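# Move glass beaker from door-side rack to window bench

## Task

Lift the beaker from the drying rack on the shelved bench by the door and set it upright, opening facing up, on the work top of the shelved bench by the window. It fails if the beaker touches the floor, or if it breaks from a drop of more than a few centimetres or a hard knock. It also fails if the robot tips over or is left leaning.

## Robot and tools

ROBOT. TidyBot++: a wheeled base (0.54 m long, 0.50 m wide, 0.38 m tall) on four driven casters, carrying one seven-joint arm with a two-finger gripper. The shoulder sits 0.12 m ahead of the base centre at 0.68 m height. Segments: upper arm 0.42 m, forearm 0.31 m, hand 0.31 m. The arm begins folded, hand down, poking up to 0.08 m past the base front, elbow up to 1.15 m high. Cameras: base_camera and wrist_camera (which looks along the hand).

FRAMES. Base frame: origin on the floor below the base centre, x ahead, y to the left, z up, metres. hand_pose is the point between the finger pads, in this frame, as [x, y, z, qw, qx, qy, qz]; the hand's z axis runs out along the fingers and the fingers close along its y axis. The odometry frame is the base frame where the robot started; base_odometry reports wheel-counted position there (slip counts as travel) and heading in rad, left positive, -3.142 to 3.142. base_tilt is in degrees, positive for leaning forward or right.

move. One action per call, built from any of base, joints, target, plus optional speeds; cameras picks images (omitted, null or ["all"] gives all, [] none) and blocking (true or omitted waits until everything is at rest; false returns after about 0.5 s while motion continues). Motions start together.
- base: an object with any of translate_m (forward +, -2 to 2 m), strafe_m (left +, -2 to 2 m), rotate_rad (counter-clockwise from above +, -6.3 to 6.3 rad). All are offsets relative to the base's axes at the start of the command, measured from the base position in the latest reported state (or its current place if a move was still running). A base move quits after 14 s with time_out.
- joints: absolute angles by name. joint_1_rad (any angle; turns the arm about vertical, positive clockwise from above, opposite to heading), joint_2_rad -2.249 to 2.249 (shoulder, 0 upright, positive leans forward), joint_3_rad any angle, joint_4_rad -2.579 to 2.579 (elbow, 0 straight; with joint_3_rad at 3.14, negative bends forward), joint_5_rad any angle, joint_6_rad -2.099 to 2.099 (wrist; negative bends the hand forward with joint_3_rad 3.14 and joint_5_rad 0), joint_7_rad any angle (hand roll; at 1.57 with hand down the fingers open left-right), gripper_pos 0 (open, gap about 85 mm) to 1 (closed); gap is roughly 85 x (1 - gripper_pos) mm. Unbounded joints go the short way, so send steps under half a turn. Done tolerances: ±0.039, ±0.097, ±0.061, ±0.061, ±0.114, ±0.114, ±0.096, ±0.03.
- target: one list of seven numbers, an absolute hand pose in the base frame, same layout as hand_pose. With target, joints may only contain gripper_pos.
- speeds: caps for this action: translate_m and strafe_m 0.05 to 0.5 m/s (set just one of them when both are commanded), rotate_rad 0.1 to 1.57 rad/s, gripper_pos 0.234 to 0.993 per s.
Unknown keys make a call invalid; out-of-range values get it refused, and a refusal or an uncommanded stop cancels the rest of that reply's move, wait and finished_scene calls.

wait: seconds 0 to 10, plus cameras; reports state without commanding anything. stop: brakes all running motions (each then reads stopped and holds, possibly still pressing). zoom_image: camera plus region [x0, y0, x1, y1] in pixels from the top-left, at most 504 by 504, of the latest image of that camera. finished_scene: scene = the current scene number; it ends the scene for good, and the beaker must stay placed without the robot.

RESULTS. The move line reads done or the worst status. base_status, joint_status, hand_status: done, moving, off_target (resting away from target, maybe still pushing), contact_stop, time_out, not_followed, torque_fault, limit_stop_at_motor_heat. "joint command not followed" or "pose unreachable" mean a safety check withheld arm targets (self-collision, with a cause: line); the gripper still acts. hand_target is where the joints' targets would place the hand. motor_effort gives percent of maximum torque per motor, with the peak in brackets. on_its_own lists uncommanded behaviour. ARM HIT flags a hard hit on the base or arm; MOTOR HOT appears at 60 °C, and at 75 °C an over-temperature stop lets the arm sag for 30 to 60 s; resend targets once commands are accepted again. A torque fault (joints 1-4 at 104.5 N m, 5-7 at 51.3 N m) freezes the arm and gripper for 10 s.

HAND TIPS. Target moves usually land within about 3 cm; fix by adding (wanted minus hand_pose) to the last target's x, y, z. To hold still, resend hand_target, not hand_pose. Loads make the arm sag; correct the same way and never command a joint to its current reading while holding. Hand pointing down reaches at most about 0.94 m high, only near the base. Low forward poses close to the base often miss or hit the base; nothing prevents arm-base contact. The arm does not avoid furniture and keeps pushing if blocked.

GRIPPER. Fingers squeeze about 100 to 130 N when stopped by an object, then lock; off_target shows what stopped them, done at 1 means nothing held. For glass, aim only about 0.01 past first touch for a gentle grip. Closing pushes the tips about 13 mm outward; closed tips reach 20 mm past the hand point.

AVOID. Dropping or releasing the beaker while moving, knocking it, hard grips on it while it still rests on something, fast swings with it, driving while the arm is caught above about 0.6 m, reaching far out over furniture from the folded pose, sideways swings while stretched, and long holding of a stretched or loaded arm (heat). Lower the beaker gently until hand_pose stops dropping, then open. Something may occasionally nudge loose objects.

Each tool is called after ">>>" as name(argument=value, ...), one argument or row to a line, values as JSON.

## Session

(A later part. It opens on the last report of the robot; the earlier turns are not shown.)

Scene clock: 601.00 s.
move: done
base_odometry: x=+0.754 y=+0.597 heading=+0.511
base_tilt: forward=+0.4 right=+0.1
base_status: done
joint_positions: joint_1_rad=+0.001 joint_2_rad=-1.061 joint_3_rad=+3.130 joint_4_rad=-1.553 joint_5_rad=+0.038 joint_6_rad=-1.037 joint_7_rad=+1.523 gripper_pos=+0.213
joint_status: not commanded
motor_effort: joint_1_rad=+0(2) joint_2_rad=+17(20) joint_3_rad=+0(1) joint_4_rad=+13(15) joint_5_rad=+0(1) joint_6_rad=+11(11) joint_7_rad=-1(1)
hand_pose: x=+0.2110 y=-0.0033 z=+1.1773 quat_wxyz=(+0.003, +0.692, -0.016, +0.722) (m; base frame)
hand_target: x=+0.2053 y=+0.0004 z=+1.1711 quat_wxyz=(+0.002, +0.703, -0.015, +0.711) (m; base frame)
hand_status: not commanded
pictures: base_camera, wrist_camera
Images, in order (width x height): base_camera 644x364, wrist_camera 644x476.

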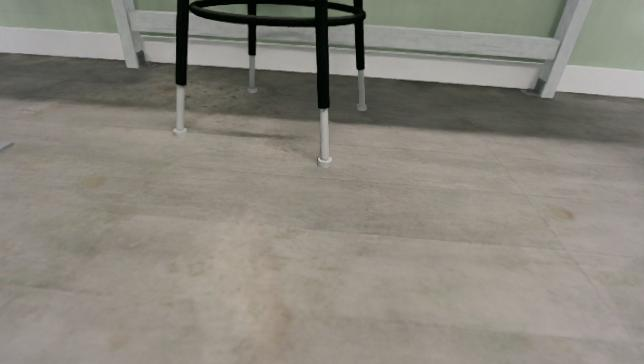

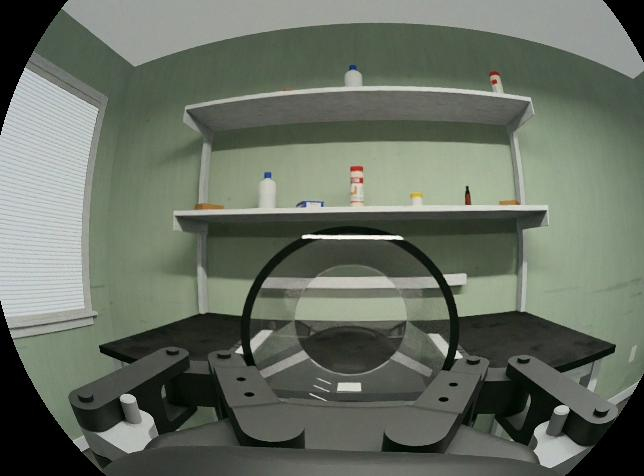

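>>> move(
  base={"translate_m": 0.14},
)

Scene clock: 691.90 s.
move: done
base_odometry: x=+0.877 y=+0.666 heading=+0.510
base_tilt: forward=+0.4 right=+0.1
base_status: done
joint_positions: joint_1_rad=+0.001 joint_2_rad=-1.060 joint_3_rad=+3.130 joint_4_rad=-1.553 joint_5_rad=+0.038 joint_6_rad=-1.037 joint_7_rad=+1.523 gripper_pos=+0.213
joint_status: not commanded
motor_effort: joint_1_rad=+0(2) joint_2_rad=+16(20) joint_3_rad=-1(1) joint_4_rad=+13(15) joint_5_rad=+0(1) joint_6_rad=+10(11) joint_7_rad=-1(1)
hand_pose: x=+0.2115 y=-0.0033 z=+1.1773 quat_wxyz=(+0.003, +0.692, -0.016, +0.722) (m; base frame)
hand_target: x=+0.2053 y=+0.0004 z=+1.1711 quat_wxyz=(+0.002, +0.703, -0.015, +0.711) (m; base frame)
hand_status: not commanded
pictures: base_camera, wrist_camera
Images, in order (width x height): base_camera 644x364, wrist_camera 644x476.

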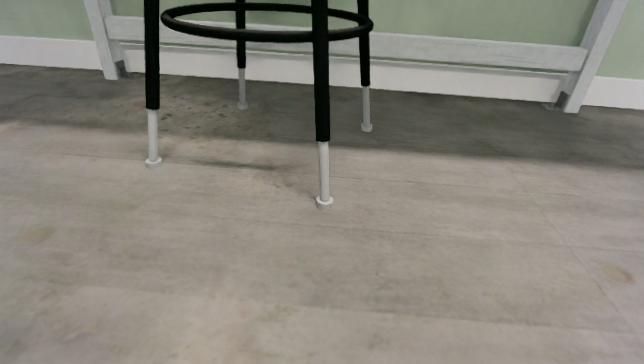

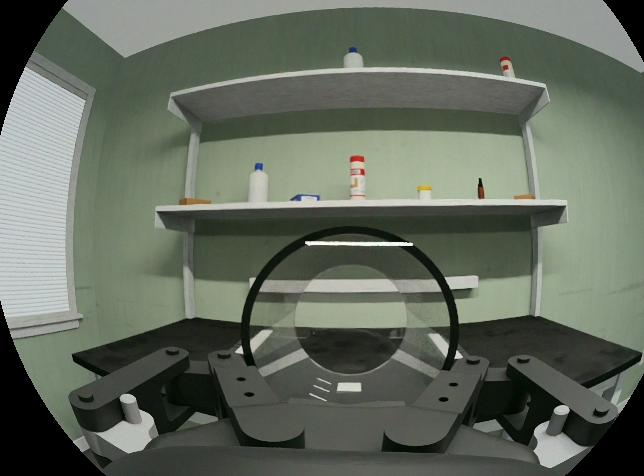

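>>> zoom_image(
  camera="wrist_camera",
  region=[50, 310, 150, 390],
)

>>> zoom_image(
  camera="wrist_camera",
  region=[560, 310, 644, 390],
)

>>> zoom_image(
  camera="base_camera",
  region=[60, 20, 180, 120],
)

>>> zoom_image(
  camera="base_camera",
  region=[520, 40, 640, 140],
)

Scaled by 5.040.

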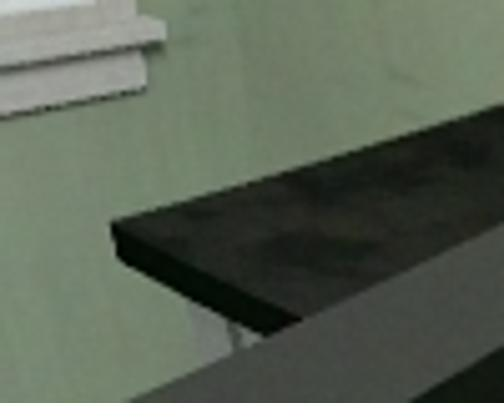

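Scaled by 6.000.

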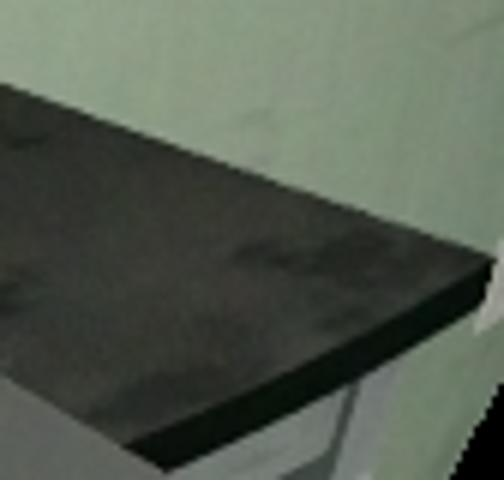

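Scaled by 4.200.

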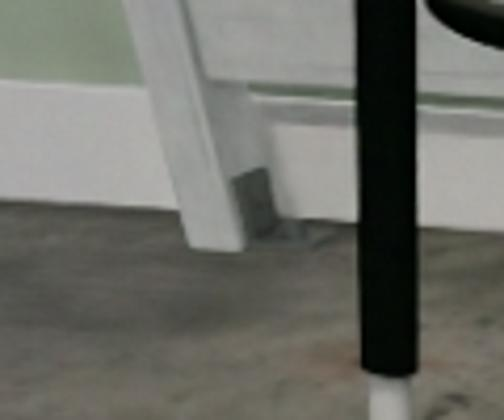

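Scaled by 4.200.

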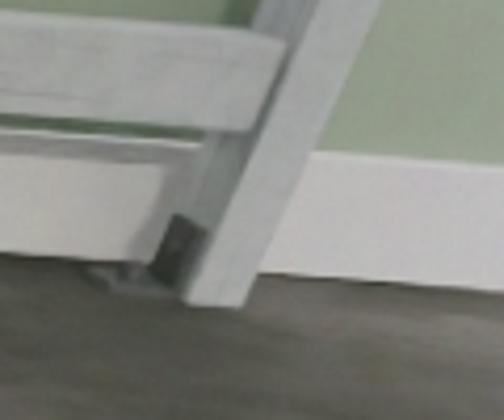

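>>> zoom_image(
  camera="wrist_camera",
  region=[90, 0, 250, 120],
)

>>> zoom_image(
  camera="wrist_camera",
  region=[260, 0, 420, 120],
)

>>> zoom_image(
  camera="wrist_camera",
  region=[460, 0, 644, 120],
)

>>> zoom_image(
  camera="wrist_camera",
  region=[0, 60, 130, 200],
)

>>> zoom_image(
  camera="wrist_camera",
  region=[0, 200, 130, 340],
)

Scaled by 3.150.

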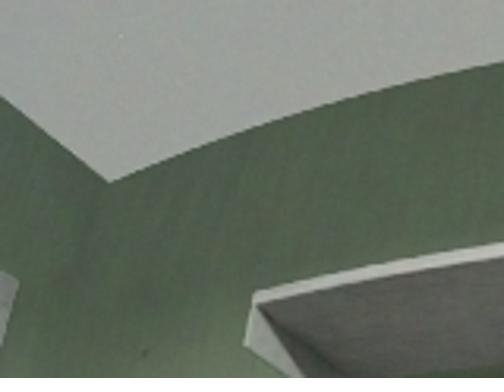

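Scaled by 3.150.

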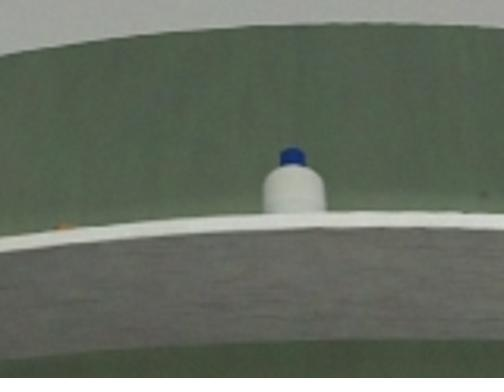

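Scaled by 2.739.

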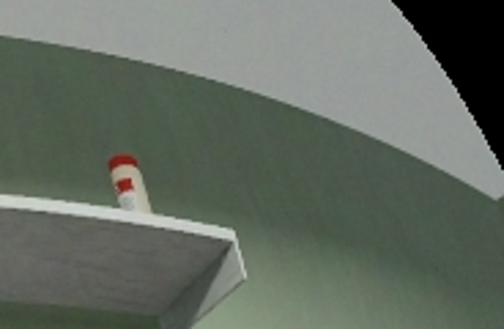

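Scaled by 3.600.

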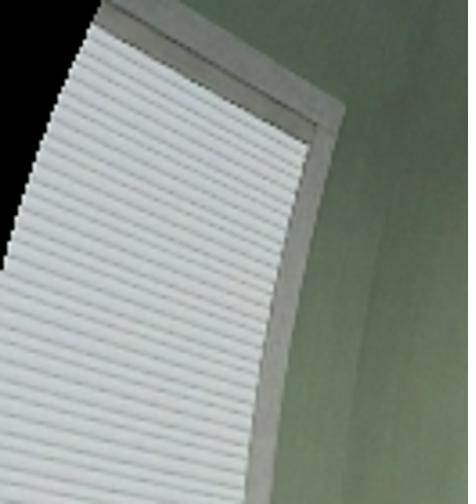

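Scaled by 3.600.

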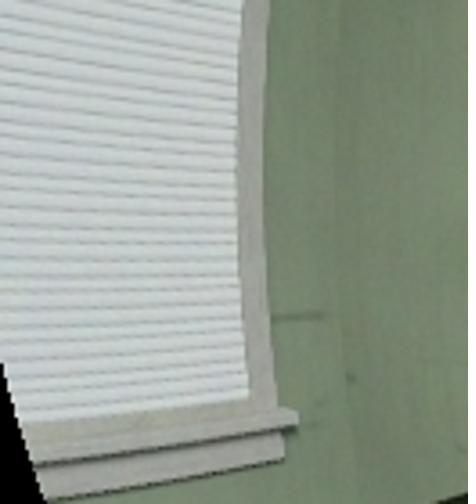

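>>> move(
  joints={"joint_1_rad": 0.0, "joint_2_rad": -0.5, "joint_3_rad": 3.12, "joint_4_rad": -0.6, "joint_5_rad": 0.04, "joint_6_rad": -1.75, "joint_7_rad": 1.515},
  cameras=[],
)

>>> move(
  joints={"joint_1_rad": 0.0, "joint_2_rad": 0.25, "joint_3_rad": 3.12, "joint_4_rad": -0.555, "joint_5_rad": 0.04, "joint_6_rad": -1.75, "joint_7_rad": 1.515},
)

Scene clock: 827.07 s.
move: done
base_odometry: x=+0.877 y=+0.666 heading=+0.510
base_tilt: forward=+0.3 right=+0.1
base_status: not commanded
joint_positions: joint_1_rad=+0.001 joint_2_rad=-0.531 joint_3_rad=+3.130 joint_4_rad=-0.632 joint_5_rad=+0.038 joint_6_rad=-1.693 joint_7_rad=+1.523 gripper_pos=+0.213
joint_status: all done
motor_effort: joint_1_rad=+0(2) joint_2_rad=+10(19) joint_3_rad=+0(1) joint_4_rad=+8(14) joint_5_rad=+1(2) joint_6_rad=+10(12) joint_7_rad=-1(1)
hand_pose: x=+0.2408 y=-0.0057 z=+1.2884 quat_wxyz=(-0.002, +0.781, -0.027, +0.624) (m; base frame)
hand_target: x=+0.2476 y=-0.0023 z=+1.2780 quat_wxyz=(-0.005, +0.798, -0.026, +0.602) (m; base frame)
hand_status: not commanded
pictures: none
No camera images: "cameras" was empty.

Scene clock: 829.23 s.
move: done
base_odometry: x=+0.877 y=+0.666 heading=+0.510
base_tilt: forward=+0.4 right=+0.1
base_status: not commanded
joint_positions: joint_1_rad=+0.001 joint_2_rad=+0.244 joint_3_rad=+3.130 joint_4_rad=-0.591 joint_5_rad=+0.038 joint_6_rad=-1.698 joint_7_rad=+1.523 gripper_pos=+0.213
joint_status: all done
motor_effort: joint_1_rad=-1(2) joint_2_rad=-24(27) joint_3_rad=-1(2) joint_4_rad=+15(17) joint_5_rad=+1(2) joint_6_rad=+7(11) joint_7_rad=-1(2)
hand_pose: x=+0.6313 y=-0.0062 z=+1.0461 quat_wxyz=(+0.007, +0.954, -0.026, +0.300) (m; base frame)
hand_target: x=+0.6217 y=-0.0023 z=+1.0483 quat_wxyz=(+0.004, +0.957, -0.027, +0.289) (m; base frame)
hand_status: not commanded
pictures: base_camera, wrist_camera
Images, in order (width x height): base_camera 644x364, wrist_camera 644x476.

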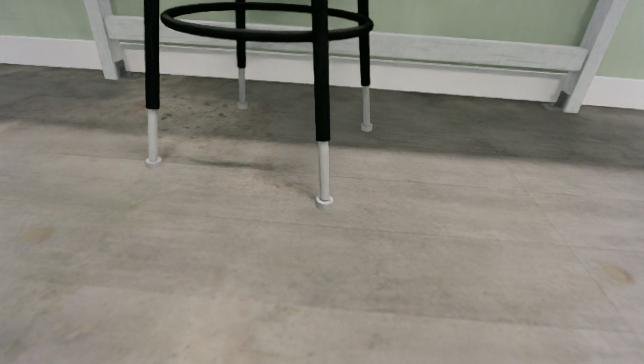

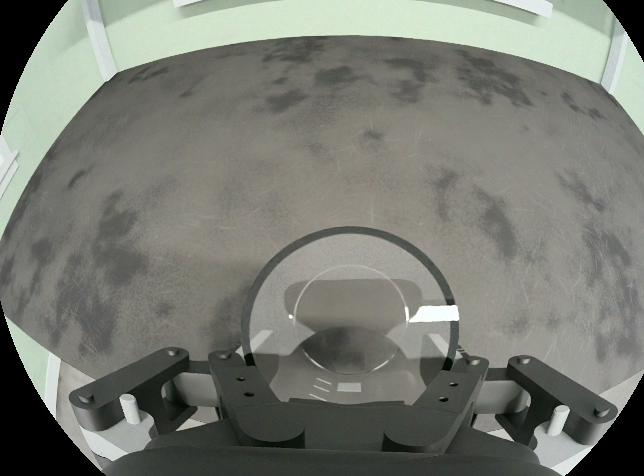

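>>> zoom_image(
  camera="wrist_camera",
  region=[0, 290, 120, 390],
)

>>> zoom_image(
  camera="wrist_camera",
  region=[540, 290, 644, 400],
)

>>> zoom_image(
  camera="wrist_camera",
  region=[200, 210, 500, 430],
)

Scaled by 4.200.

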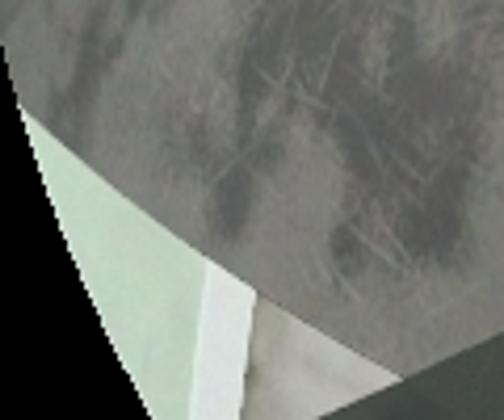

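Scaled by 4.582.

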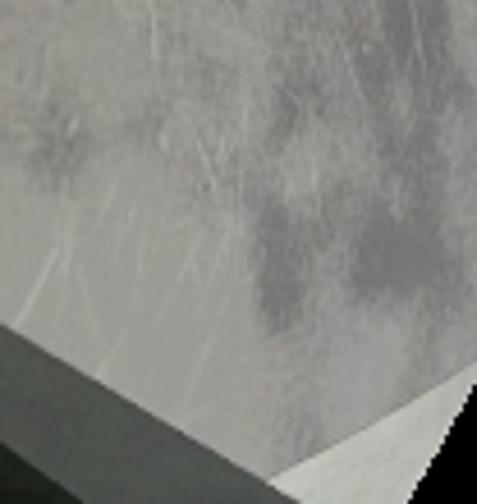

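Scaled by 1.680.

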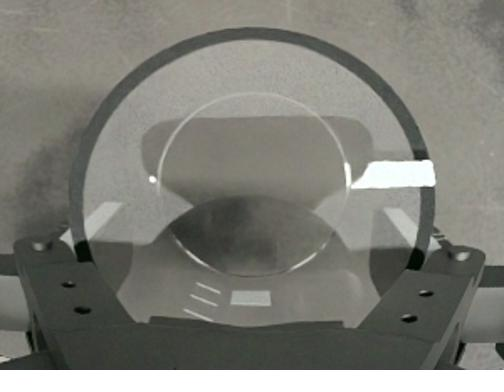

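>>> zoom_image(
  camera="wrist_camera",
  region=[230, 215, 350, 335],
)

>>> zoom_image(
  camera="wrist_camera",
  region=[350, 215, 470, 335],
)

>>> zoom_image(
  camera="wrist_camera",
  region=[230, 320, 350, 440],
)

>>> zoom_image(
  camera="wrist_camera",
  region=[350, 320, 470, 440],
)

Scaled by 4.200.

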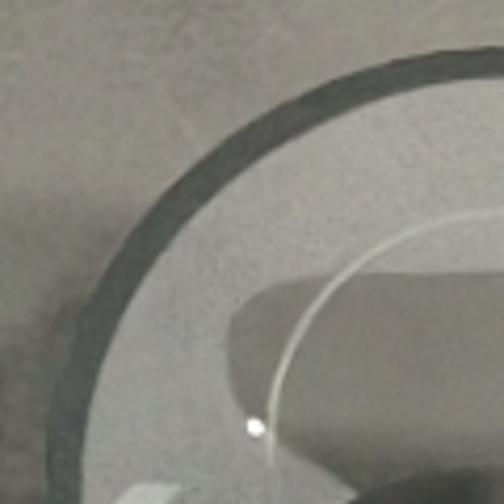

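Scaled by 4.200.

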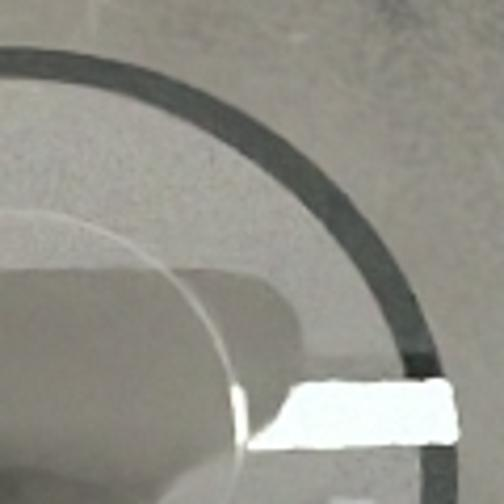

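Scaled by 4.200.

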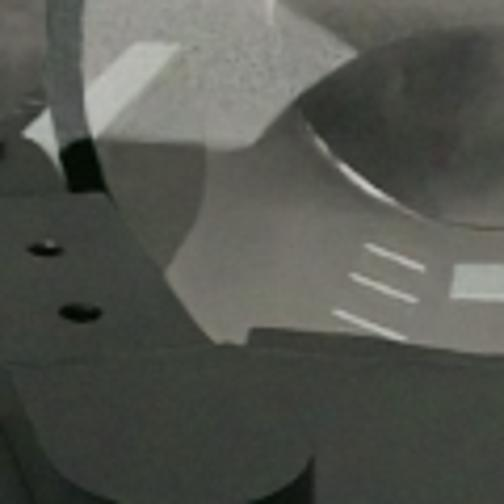

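Scaled by 4.200.

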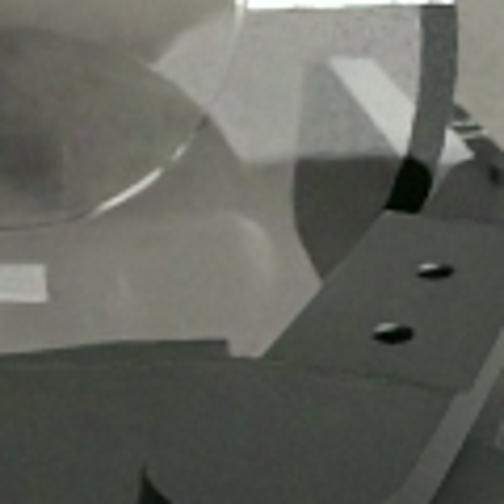

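>>> zoom_image(
  camera="wrist_camera",
  region=[228, 280, 278, 380],
)

>>> zoom_image(
  camera="wrist_camera",
  region=[420, 280, 470, 380],
)

Scaled by 5.040.

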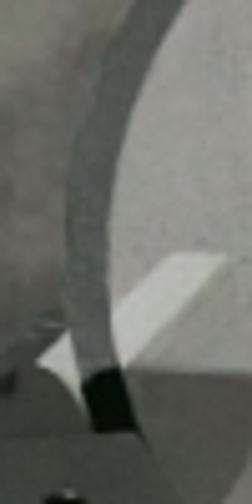

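Scaled by 5.040.

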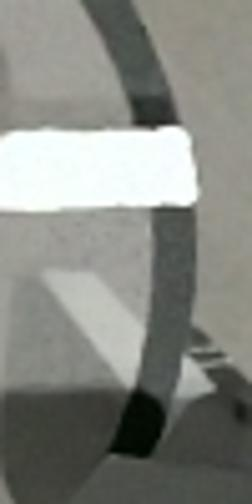

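>>> move(
  base={"translate_m": 0.115},
)

Scene clock: 1504.57 s.
move: done
base_odometry: x=+0.977 y=+0.722 heading=+0.509
base_tilt: forward=+0.4 right=+0.1
base_status: done
joint_positions: joint_1_rad=+0.001 joint_2_rad=+0.255 joint_3_rad=+3.130 joint_4_rad=-0.587 joint_5_rad=+0.038 joint_6_rad=-1.703 joint_7_rad=+1.523 gripper_pos=+0.213
joint_status: not commanded
motor_effort: joint_1_rad=+0(2) joint_2_rad=-24(29) joint_3_rad=+0(2) joint_4_rad=+15(16) joint_5_rad=+0(1) joint_6_rad=+6(8) joint_7_rad=-1(1)
hand_pose: x=+0.6344 y=-0.0062 z=+1.0405 quat_wxyz=(+0.008, +0.956, -0.026, +0.294) (m; base frame)
hand_target: x=+0.6217 y=-0.0023 z=+1.0483 quat_wxyz=(+0.004, +0.957, -0.027, +0.289) (m; base frame)
hand_status: not commanded
pictures: base_camera, wrist_camera
Images, in order (width x height): base_camera 644x364, wrist_camera 644x476.

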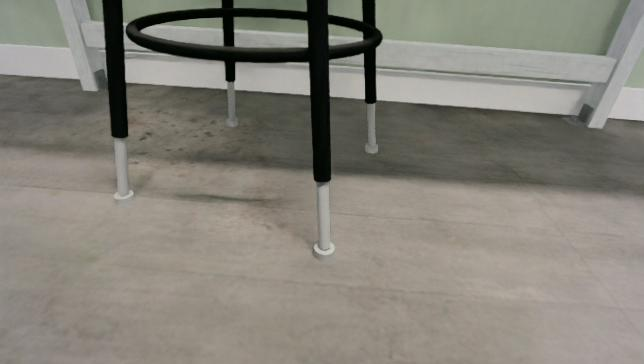

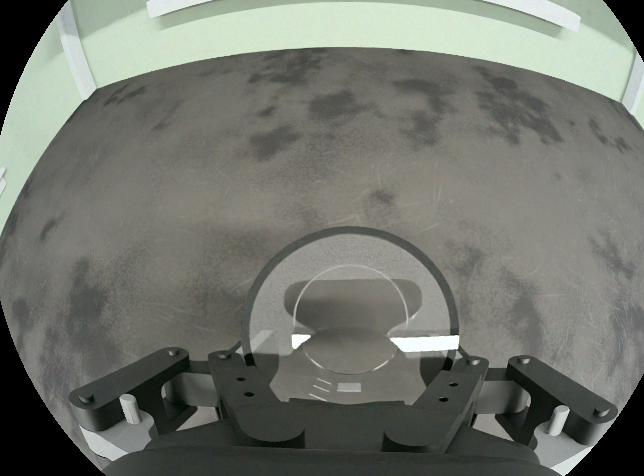

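>>> move(
)

Scene clock: 1528.50 s.
base_odometry: x=+0.977 y=+0.722 heading=+0.509
base_tilt: forward=+0.4 right=+0.1
base_status: done
joint_positions: joint_1_rad=+0.001 joint_2_rad=+0.255 joint_3_rad=+3.130 joint_4_rad=-0.587 joint_5_rad=+0.038 joint_6_rad=-1.703 joint_7_rad=+1.523 gripper_pos=+0.213
joint_status: not commanded
motor_effort: joint_1_rad=-1(2) joint_2_rad=-24(29) joint_3_rad=-1(2) joint_4_rad=+15(16) joint_5_rad=+0(1) joint_6_rad=+6(8) joint_7_rad=-1(1)
hand_pose: x=+0.6344 y=-0.0062 z=+1.0405 quat_wxyz=(+0.008, +0.956, -0.026, +0.294) (m; base frame)
hand_target: x=+0.6217 y=-0.0023 z=+1.0483 quat_wxyz=(+0.004, +0.957, -0.027, +0.289) (m; base frame)
hand_status: not commanded
pictures: base_camera, wrist_camera
Images, in order (width x height): base_camera 644x364, wrist_camera 644x476.

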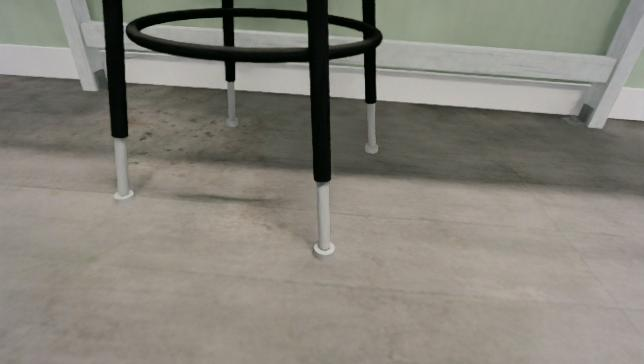

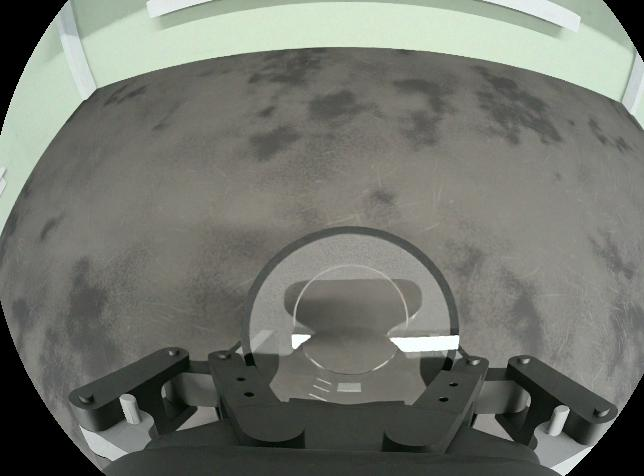

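>>> move(
  joints={"joint_1_rad": 0.0, "joint_2_rad": 0.25, "joint_3_rad": 3.12, "joint_4_rad": -0.555, "joint_5_rad": 0.04, "joint_6_rad": -2.07, "joint_7_rad": 1.515},
)

Scene clock: 1542.73 s.
move: done
base_odometry: x=+0.977 y=+0.722 heading=+0.509
base_tilt: forward=+0.4 right=+0.1
base_status: not commanded
joint_positions: joint_1_rad=+0.001 joint_2_rad=+0.255 joint_3_rad=+3.130 joint_4_rad=-0.585 joint_5_rad=+0.038 joint_6_rad=-2.030 joint_7_rad=+1.523 gripper_pos=+0.213
joint_status: all done
motor_effort: joint_1_rad=-1(2) joint_2_rad=-23(25) joint_3_rad=-1(2) joint_4_rad=+14(16) joint_5_rad=-1(2) joint_6_rad=+4(7) joint_7_rad=-1(2)
hand_pose: x=+0.5426 y=-0.0059 z=+0.9988 quat_wxyz=(+0.011, +0.990, -0.029, +0.135) (m; base frame)
hand_target: x=+0.5315 y=-0.0027 z=+1.0073 quat_wxyz=(+0.008, +0.991, -0.029, +0.133) (m; base frame)
hand_status: not commanded
pictures: base_camera, wrist_camera
Images, in order (width x height): base_camera 644x364, wrist_camera 644x476.

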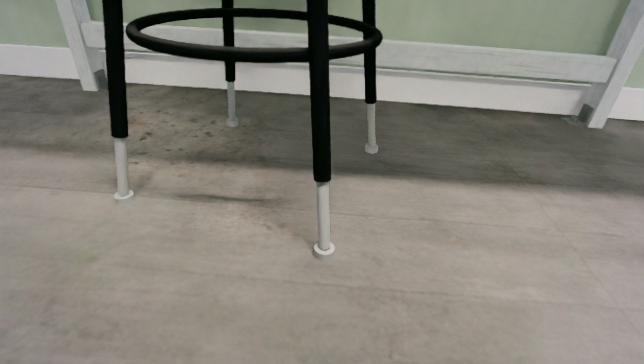

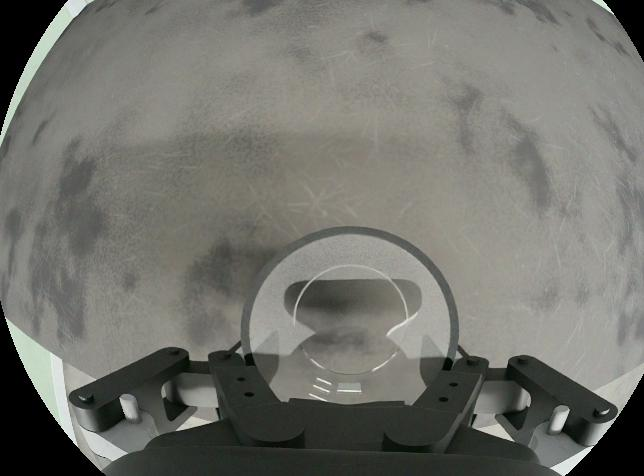

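>>> move(
  joints={"joint_1_rad": 0.0, "joint_2_rad": 0.25, "joint_3_rad": 3.12, "joint_4_rad": -0.652, "joint_5_rad": 0.04, "joint_6_rad": -2.07, "joint_7_rad": 1.515},
  cameras=["wrist_camera"],
)

>>> zoom_image(
  camera="wrist_camera",
  region=[180, 180, 520, 460],
)

Scene clock: 1553.97 s.
move: done
base_odometry: x=+0.977 y=+0.722 heading=+0.509
base_tilt: forward=+0.4 right=+0.1
base_status: not commanded
joint_positions: joint_1_rad=+0.001 joint_2_rad=+0.255 joint_3_rad=+3.130 joint_4_rad=-0.628 joint_5_rad=+0.038 joint_6_rad=-2.030 joint_7_rad=+1.523 gripper_pos=+0.213
joint_status: all done
motor_effort: joint_1_rad=+0(2) joint_2_rad=-22(24) joint_3_rad=-1(2) joint_4_rad=+14(15) joint_5_rad=-1(1) joint_6_rad=+3(4) joint_7_rad=+0(2)
hand_pose: x=+0.5384 y=-0.0059 z=+0.9853 quat_wxyz=(+0.011, +0.993, -0.029, +0.114) (m; base frame)
hand_target: x=+0.5220 y=-0.0027 z=+0.9778 quat_wxyz=(+0.011, +0.996, -0.029, +0.085) (m; base frame)
hand_status: not commanded
pictures: wrist_camera
Images, in order (width x height): wrist_camera 644x476.

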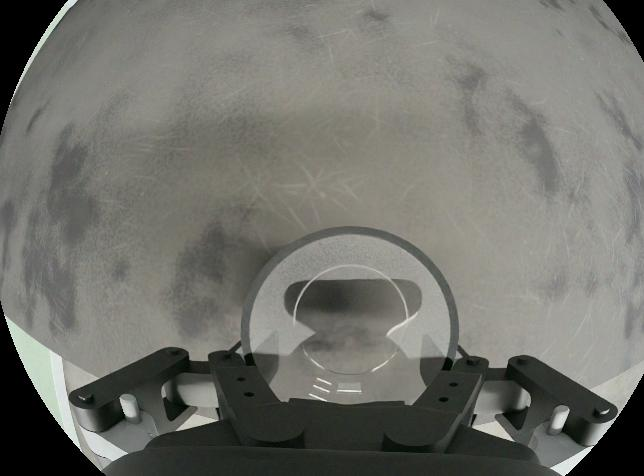

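Scaled by 1.482.

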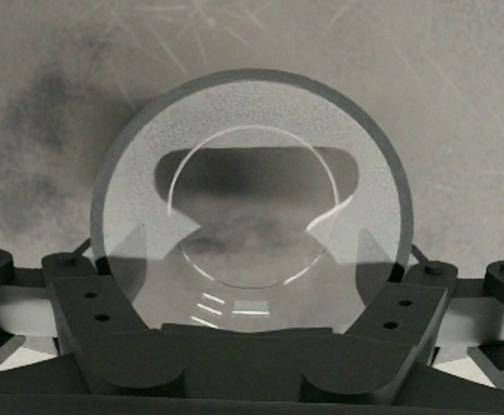

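>>> move(
  joints={"joint_1_rad": 0.0, "joint_2_rad": 0.25, "joint_3_rad": 3.12, "joint_4_rad": -0.664, "joint_5_rad": 0.04, "joint_6_rad": -2.07, "joint_7_rad": 1.515},
  cameras=["wrist_camera"],
)

>>> zoom_image(
  camera="wrist_camera",
  region=[180, 180, 520, 460],
)

Scene clock: 1557.50 s.
move: done
base_odometry: x=+0.977 y=+0.722 heading=+0.509
base_tilt: forward=+0.4 right=+0.1
base_status: not commanded
joint_positions: joint_1_rad=+0.001 joint_2_rad=+0.255 joint_3_rad=+3.130 joint_4_rad=-0.636 joint_5_rad=+0.038 joint_6_rad=-2.030 joint_7_rad=+1.523 gripper_pos=+0.213
joint_status: all done
motor_effort: joint_1_rad=+0(1) joint_2_rad=-23(24) joint_3_rad=-1(2) joint_4_rad=+13(14) joint_5_rad=+0(1) joint_6_rad=+3(4) joint_7_rad=-1(2)
hand_pose: x=+0.5376 y=-0.0059 z=+0.9827 quat_wxyz=(+0.012, +0.993, -0.029, +0.110) (m; base frame)
hand_target: x=+0.5207 y=-0.0027 z=+0.9742 quat_wxyz=(+0.011, +0.996, -0.029, +0.079) (m; base frame)
hand_status: not commanded
pictures: wrist_camera
Images, in order (width x height): wrist_camera 644x476.

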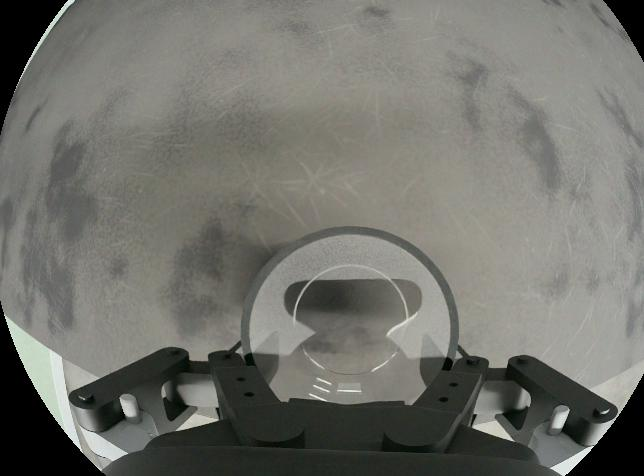

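Scaled by 1.482.

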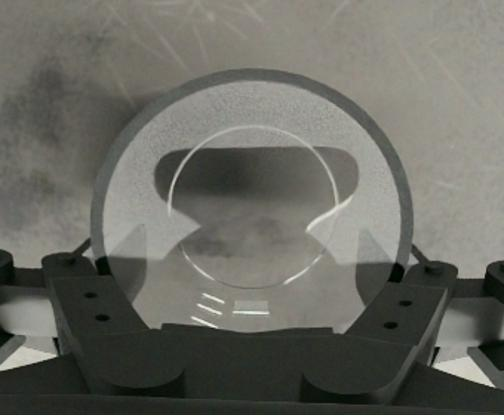

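>>> move(
  joints={"joint_1_rad": 0.0, "joint_2_rad": 0.25, "joint_3_rad": 3.12, "joint_4_rad": -0.673, "joint_5_rad": 0.04, "joint_6_rad": -2.07, "joint_7_rad": 1.515},
  cameras=["wrist_camera"],
)

>>> zoom_image(
  camera="wrist_camera",
  region=[180, 180, 520, 460],
)

Scene clock: 1561.80 s.
move: done
base_odometry: x=+0.977 y=+0.722 heading=+0.509
base_tilt: forward=+0.4 right=+0.1
base_status: not commanded
joint_positions: joint_1_rad=+0.001 joint_2_rad=+0.255 joint_3_rad=+3.130 joint_4_rad=-0.643 joint_5_rad=+0.038 joint_6_rad=-2.030 joint_7_rad=+1.523 gripper_pos=+0.213
joint_status: all done
motor_effort: joint_1_rad=-1(1) joint_2_rad=-23(24) joint_3_rad=-1(2) joint_4_rad=+14(14) joint_5_rad=+1(2) joint_6_rad=+3(4) joint_7_rad=-1(1)
hand_pose: x=+0.5368 y=-0.0059 z=+0.9805 quat_wxyz=(+0.012, +0.994, -0.029, +0.106) (m; base frame)
hand_target: x=+0.5196 y=-0.0027 z=+0.9715 quat_wxyz=(+0.011, +0.997, -0.028, +0.075) (m; base frame)
hand_status: not commanded
pictures: wrist_camera
Images, in order (width x height): wrist_camera 644x476.

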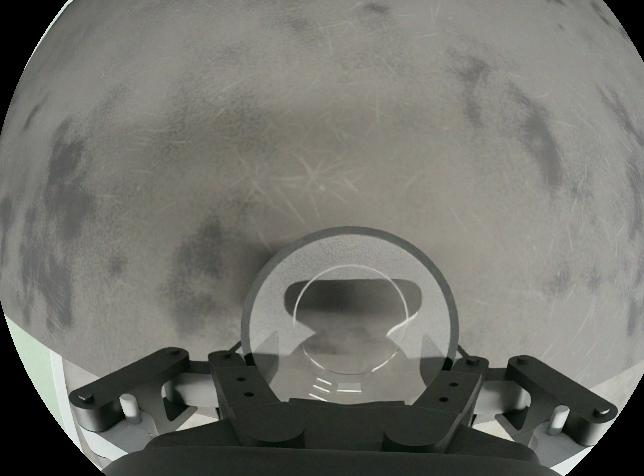

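Scaled by 1.482.

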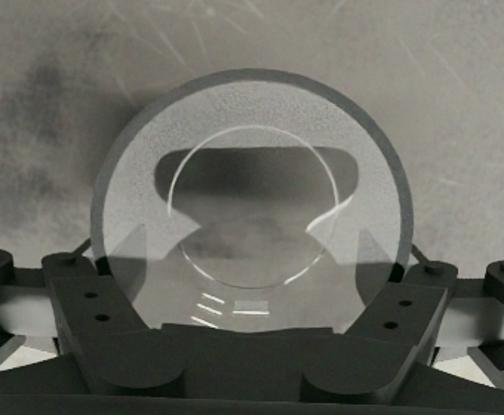

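>>> move(
  joints={"joint_1_rad": 0.0, "joint_2_rad": 0.25, "joint_3_rad": 3.12, "joint_4_rad": -0.681, "joint_5_rad": 0.04, "joint_6_rad": -2.07, "joint_7_rad": 1.515},
  cameras=["wrist_camera"],
)

>>> zoom_image(
  camera="wrist_camera",
  region=[180, 180, 520, 460],
)

Scene clock: 1565.70 s.
move: done
base_odometry: x=+0.977 y=+0.722 heading=+0.509
base_tilt: forward=+0.4 right=+0.1
base_status: not commanded
joint_positions: joint_1_rad=+0.001 joint_2_rad=+0.255 joint_3_rad=+3.130 joint_4_rad=-0.651 joint_5_rad=+0.038 joint_6_rad=-2.030 joint_7_rad=+1.523 gripper_pos=+0.213
joint_status: all done
motor_effort: joint_1_rad=-1(1) joint_2_rad=-23(24) joint_3_rad=-2(2) joint_4_rad=+14(14) joint_5_rad=-1(1) joint_6_rad=+3(4) joint_7_rad=-1(1)
hand_pose: x=+0.5360 y=-0.0059 z=+0.9783 quat_wxyz=(+0.012, +0.994, -0.029, +0.103) (m; base frame)
hand_target: x=+0.5187 y=-0.0028 z=+0.9691 quat_wxyz=(+0.011, +0.997, -0.028, +0.071) (m; base frame)
hand_status: not commanded
pictures: wrist_camera
Images, in order (width x height): wrist_camera 644x476.

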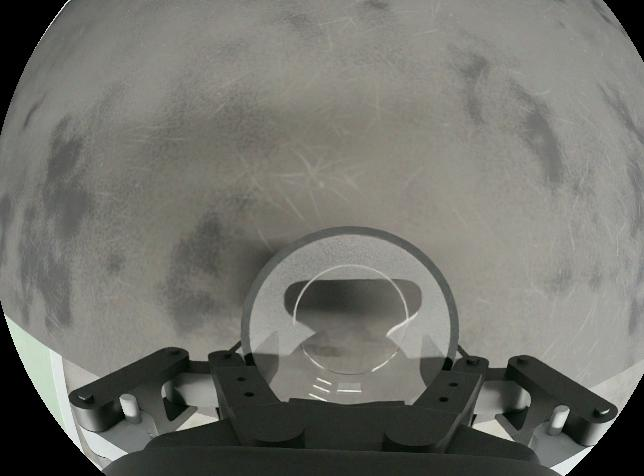

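Scaled by 1.482.

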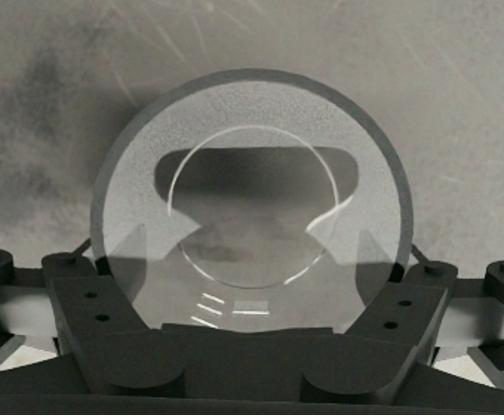

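>>> move(
  joints={"joint_1_rad": 0.0, "joint_2_rad": 0.25, "joint_3_rad": 3.12, "joint_4_rad": -0.688, "joint_5_rad": 0.04, "joint_6_rad": -2.07, "joint_7_rad": 1.515},
  cameras=["wrist_camera"],
)

>>> zoom_image(
  camera="wrist_camera",
  region=[180, 180, 520, 460],
)

Scene clock: 1569.23 s.
move: done
base_odometry: x=+0.977 y=+0.722 heading=+0.509
base_tilt: forward=+0.4 right=+0.1
base_status: not commanded
joint_positions: joint_1_rad=+0.001 joint_2_rad=+0.255 joint_3_rad=+3.130 joint_4_rad=-0.657 joint_5_rad=+0.038 joint_6_rad=-2.030 joint_7_rad=+1.523 gripper_pos=+0.213
joint_status: all done
motor_effort: joint_1_rad=-1(2) joint_2_rad=-23(24) joint_3_rad=-1(2) joint_4_rad=+14(14) joint_5_rad=+0(1) joint_6_rad=+3(4) joint_7_rad=+0(2)
hand_pose: x=+0.5353 y=-0.0059 z=+0.9763 quat_wxyz=(+0.012, +0.995, -0.029, +0.100) (m; base frame)
hand_target: x=+0.5178 y=-0.0028 z=+0.9671 quat_wxyz=(+0.012, +0.997, -0.028, +0.067) (m; base frame)
hand_status: not commanded
pictures: wrist_camera
Images, in order (width x height): wrist_camera 644x476.

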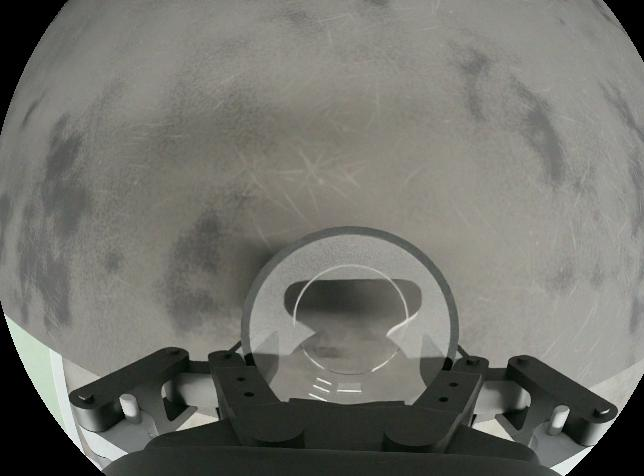

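Scaled by 1.482.

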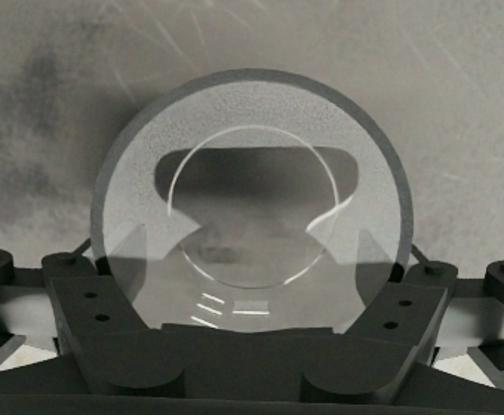

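>>> move(
  joints={"joint_1_rad": 0.0, "joint_2_rad": 0.25, "joint_3_rad": 3.12, "joint_4_rad": -0.695, "joint_5_rad": 0.04, "joint_6_rad": -2.07, "joint_7_rad": 1.515},
  cameras=["wrist_camera"],
)

>>> zoom_image(
  camera="wrist_camera",
  region=[180, 180, 520, 460],
)

Scene clock: 1578.70 s.
move: done
base_odometry: x=+0.977 y=+0.722 heading=+0.509
base_tilt: forward=+0.4 right=+0.1
base_status: not commanded
joint_positions: joint_1_rad=+0.001 joint_2_rad=+0.255 joint_3_rad=+3.130 joint_4_rad=-0.664 joint_5_rad=+0.038 joint_6_rad=-2.030 joint_7_rad=+1.523 gripper_pos=+0.213
joint_status: all done
motor_effort: joint_1_rad=-1(2) joint_2_rad=-23(24) joint_3_rad=-1(1) joint_4_rad=+14(14) joint_5_rad=-1(1) joint_6_rad=+3(3) joint_7_rad=-1(1)
hand_pose: x=+0.5345 y=-0.0059 z=+0.9741 quat_wxyz=(+0.012, +0.995, -0.029, +0.096) (m; base frame)
hand_target: x=+0.5170 y=-0.0028 z=+0.9650 quat_wxyz=(+0.012, +0.997, -0.028, +0.064) (m; base frame)
hand_status: not commanded
pictures: wrist_camera
Images, in order (width x height): wrist_camera 644x476.

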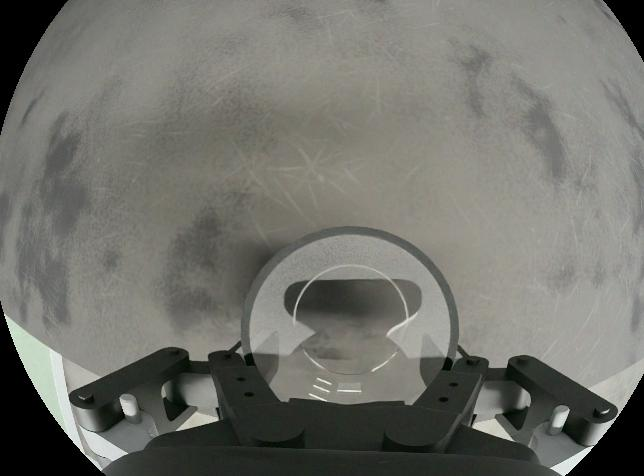

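Scaled by 1.482.

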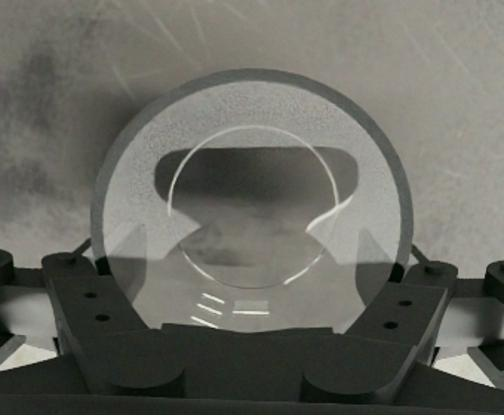

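>>> move(
  joints={"joint_1_rad": 0.0, "joint_2_rad": 0.25, "joint_3_rad": 3.12, "joint_4_rad": -0.702, "joint_5_rad": 0.04, "joint_6_rad": -2.07, "joint_7_rad": 1.515},
  cameras=["wrist_camera"],
)

>>> zoom_image(
  camera="wrist_camera",
  region=[180, 180, 520, 460],
)

Scene clock: 1585.00 s.
move: done
base_odometry: x=+0.977 y=+0.722 heading=+0.509
base_tilt: forward=+0.4 right=+0.1
base_status: not commanded
joint_positions: joint_1_rad=+0.001 joint_2_rad=+0.255 joint_3_rad=+3.130 joint_4_rad=-0.671 joint_5_rad=+0.038 joint_6_rad=-2.030 joint_7_rad=+1.523 gripper_pos=+0.213
joint_status: all done
motor_effort: joint_1_rad=+0(1) joint_2_rad=-23(24) joint_3_rad=-1(2) joint_4_rad=+14(15) joint_5_rad=+0(1) joint_6_rad=+3(4) joint_7_rad=-1(2)
hand_pose: x=+0.5337 y=-0.0059 z=+0.9720 quat_wxyz=(+0.012, +0.995, -0.029, +0.093) (m; base frame)
hand_target: x=+0.5161 y=-0.0028 z=+0.9630 quat_wxyz=(+0.012, +0.998, -0.028, +0.060) (m; base frame)
hand_status: not commanded
pictures: wrist_camera
Images, in order (width x height): wrist_camera 644x476.

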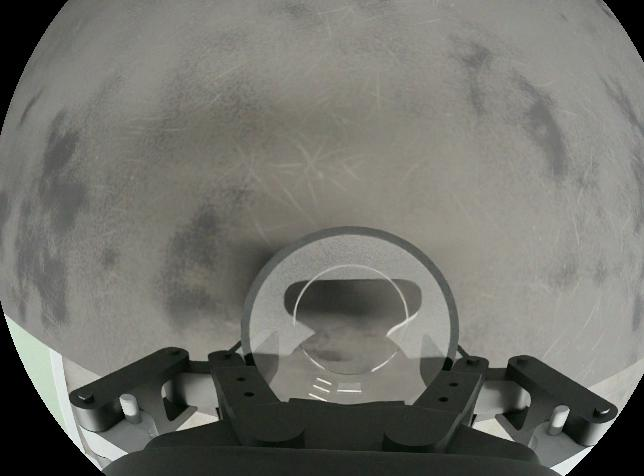

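Scaled by 1.482.

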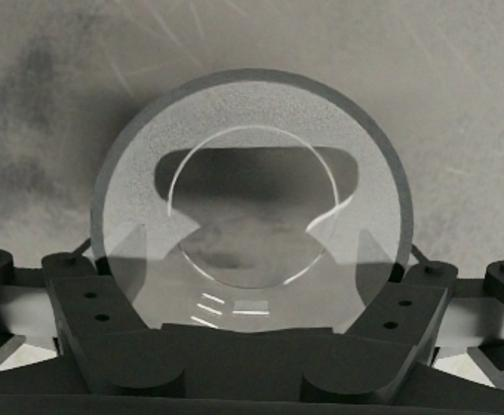

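>>> move(
  joints={"joint_1_rad": 0.0, "joint_2_rad": 0.25, "joint_3_rad": 3.12, "joint_4_rad": -0.709, "joint_5_rad": 0.04, "joint_6_rad": -2.07, "joint_7_rad": 1.515},
  cameras=["wrist_camera"],
)

>>> zoom_image(
  camera="wrist_camera",
  region=[180, 180, 520, 460],
)

Scene clock: 1600.70 s.
move: done
base_odometry: x=+0.977 y=+0.722 heading=+0.509
base_tilt: forward=+0.4 right=+0.1
base_status: not commanded
joint_positions: joint_1_rad=+0.001 joint_2_rad=+0.255 joint_3_rad=+3.130 joint_4_rad=-0.677 joint_5_rad=+0.038 joint_6_rad=-2.030 joint_7_rad=+1.523 gripper_pos=+0.213
joint_status: all done
motor_effort: joint_1_rad=+1(1) joint_2_rad=-22(24) joint_3_rad=-1(2) joint_4_rad=+13(14) joint_5_rad=+0(1) joint_6_rad=+2(4) joint_7_rad=-1(2)
hand_pose: x=+0.5330 y=-0.0059 z=+0.9701 quat_wxyz=(+0.012, +0.995, -0.029, +0.090) (m; base frame)
hand_target: x=+0.5152 y=-0.0028 z=+0.9609 quat_wxyz=(+0.012, +0.998, -0.028, +0.057) (m; base frame)
hand_status: not commanded
pictures: wrist_camera
Images, in order (width x height): wrist_camera 644x476.

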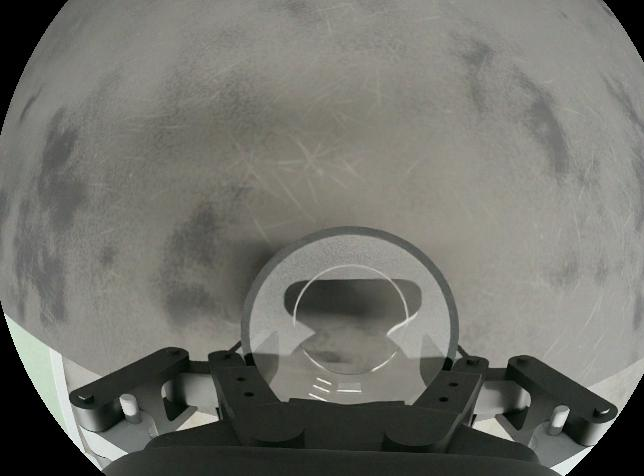

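Scaled by 1.482.

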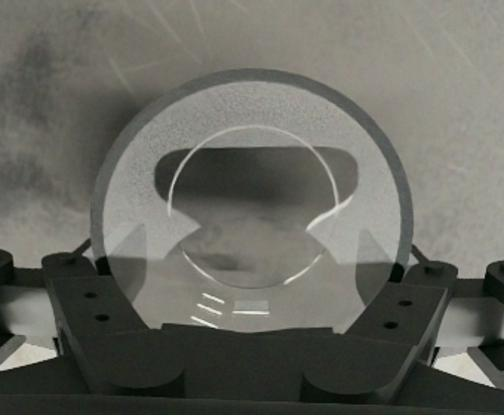

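>>> move(
  joints={"joint_1_rad": 0.0, "joint_2_rad": 0.25, "joint_3_rad": 3.12, "joint_4_rad": -0.709, "joint_5_rad": 0.04, "joint_6_rad": -1.95, "joint_7_rad": 1.515},
  cameras=["wrist_camera"],
)

>>> zoom_image(
  camera="wrist_camera",
  region=[180, 180, 520, 460],
)

Scene clock: 1613.63 s.
move: done
base_odometry: x=+0.977 y=+0.722 heading=+0.509
base_tilt: forward=+0.4 right=+0.1
base_status: not commanded
joint_positions: joint_1_rad=+0.001 joint_2_rad=+0.256 joint_3_rad=+3.130 joint_4_rad=-0.679 joint_5_rad=+0.038 joint_6_rad=-1.953 joint_7_rad=+1.523 gripper_pos=+0.213
joint_status: all done
motor_effort: joint_1_rad=+0(2) joint_2_rad=-24(26) joint_3_rad=-1(2) joint_4_rad=+14(15) joint_5_rad=+0(1) joint_6_rad=+3(5) joint_7_rad=-1(1)
hand_pose: x=+0.5561 y=-0.0061 z=+0.9744 quat_wxyz=(+0.012, +0.991, -0.028, +0.127) (m; base frame)
hand_target: x=+0.5520 y=-0.0027 z=+0.9673 quat_wxyz=(+0.010, +0.993, -0.027, +0.116) (m; base frame)
hand_status: not commanded
pictures: wrist_camera
Images, in order (width x height): wrist_camera 644x476.

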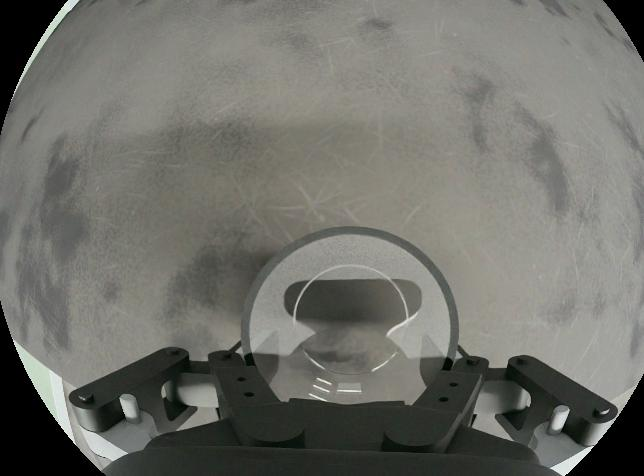

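Scaled by 1.482.

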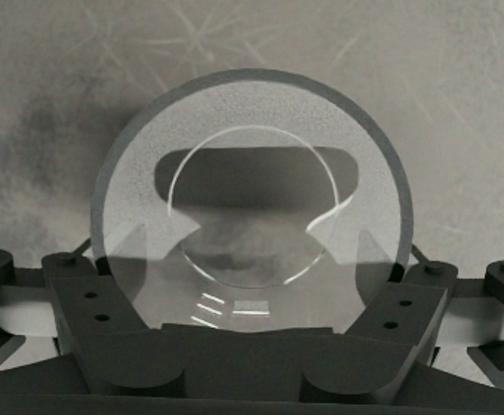

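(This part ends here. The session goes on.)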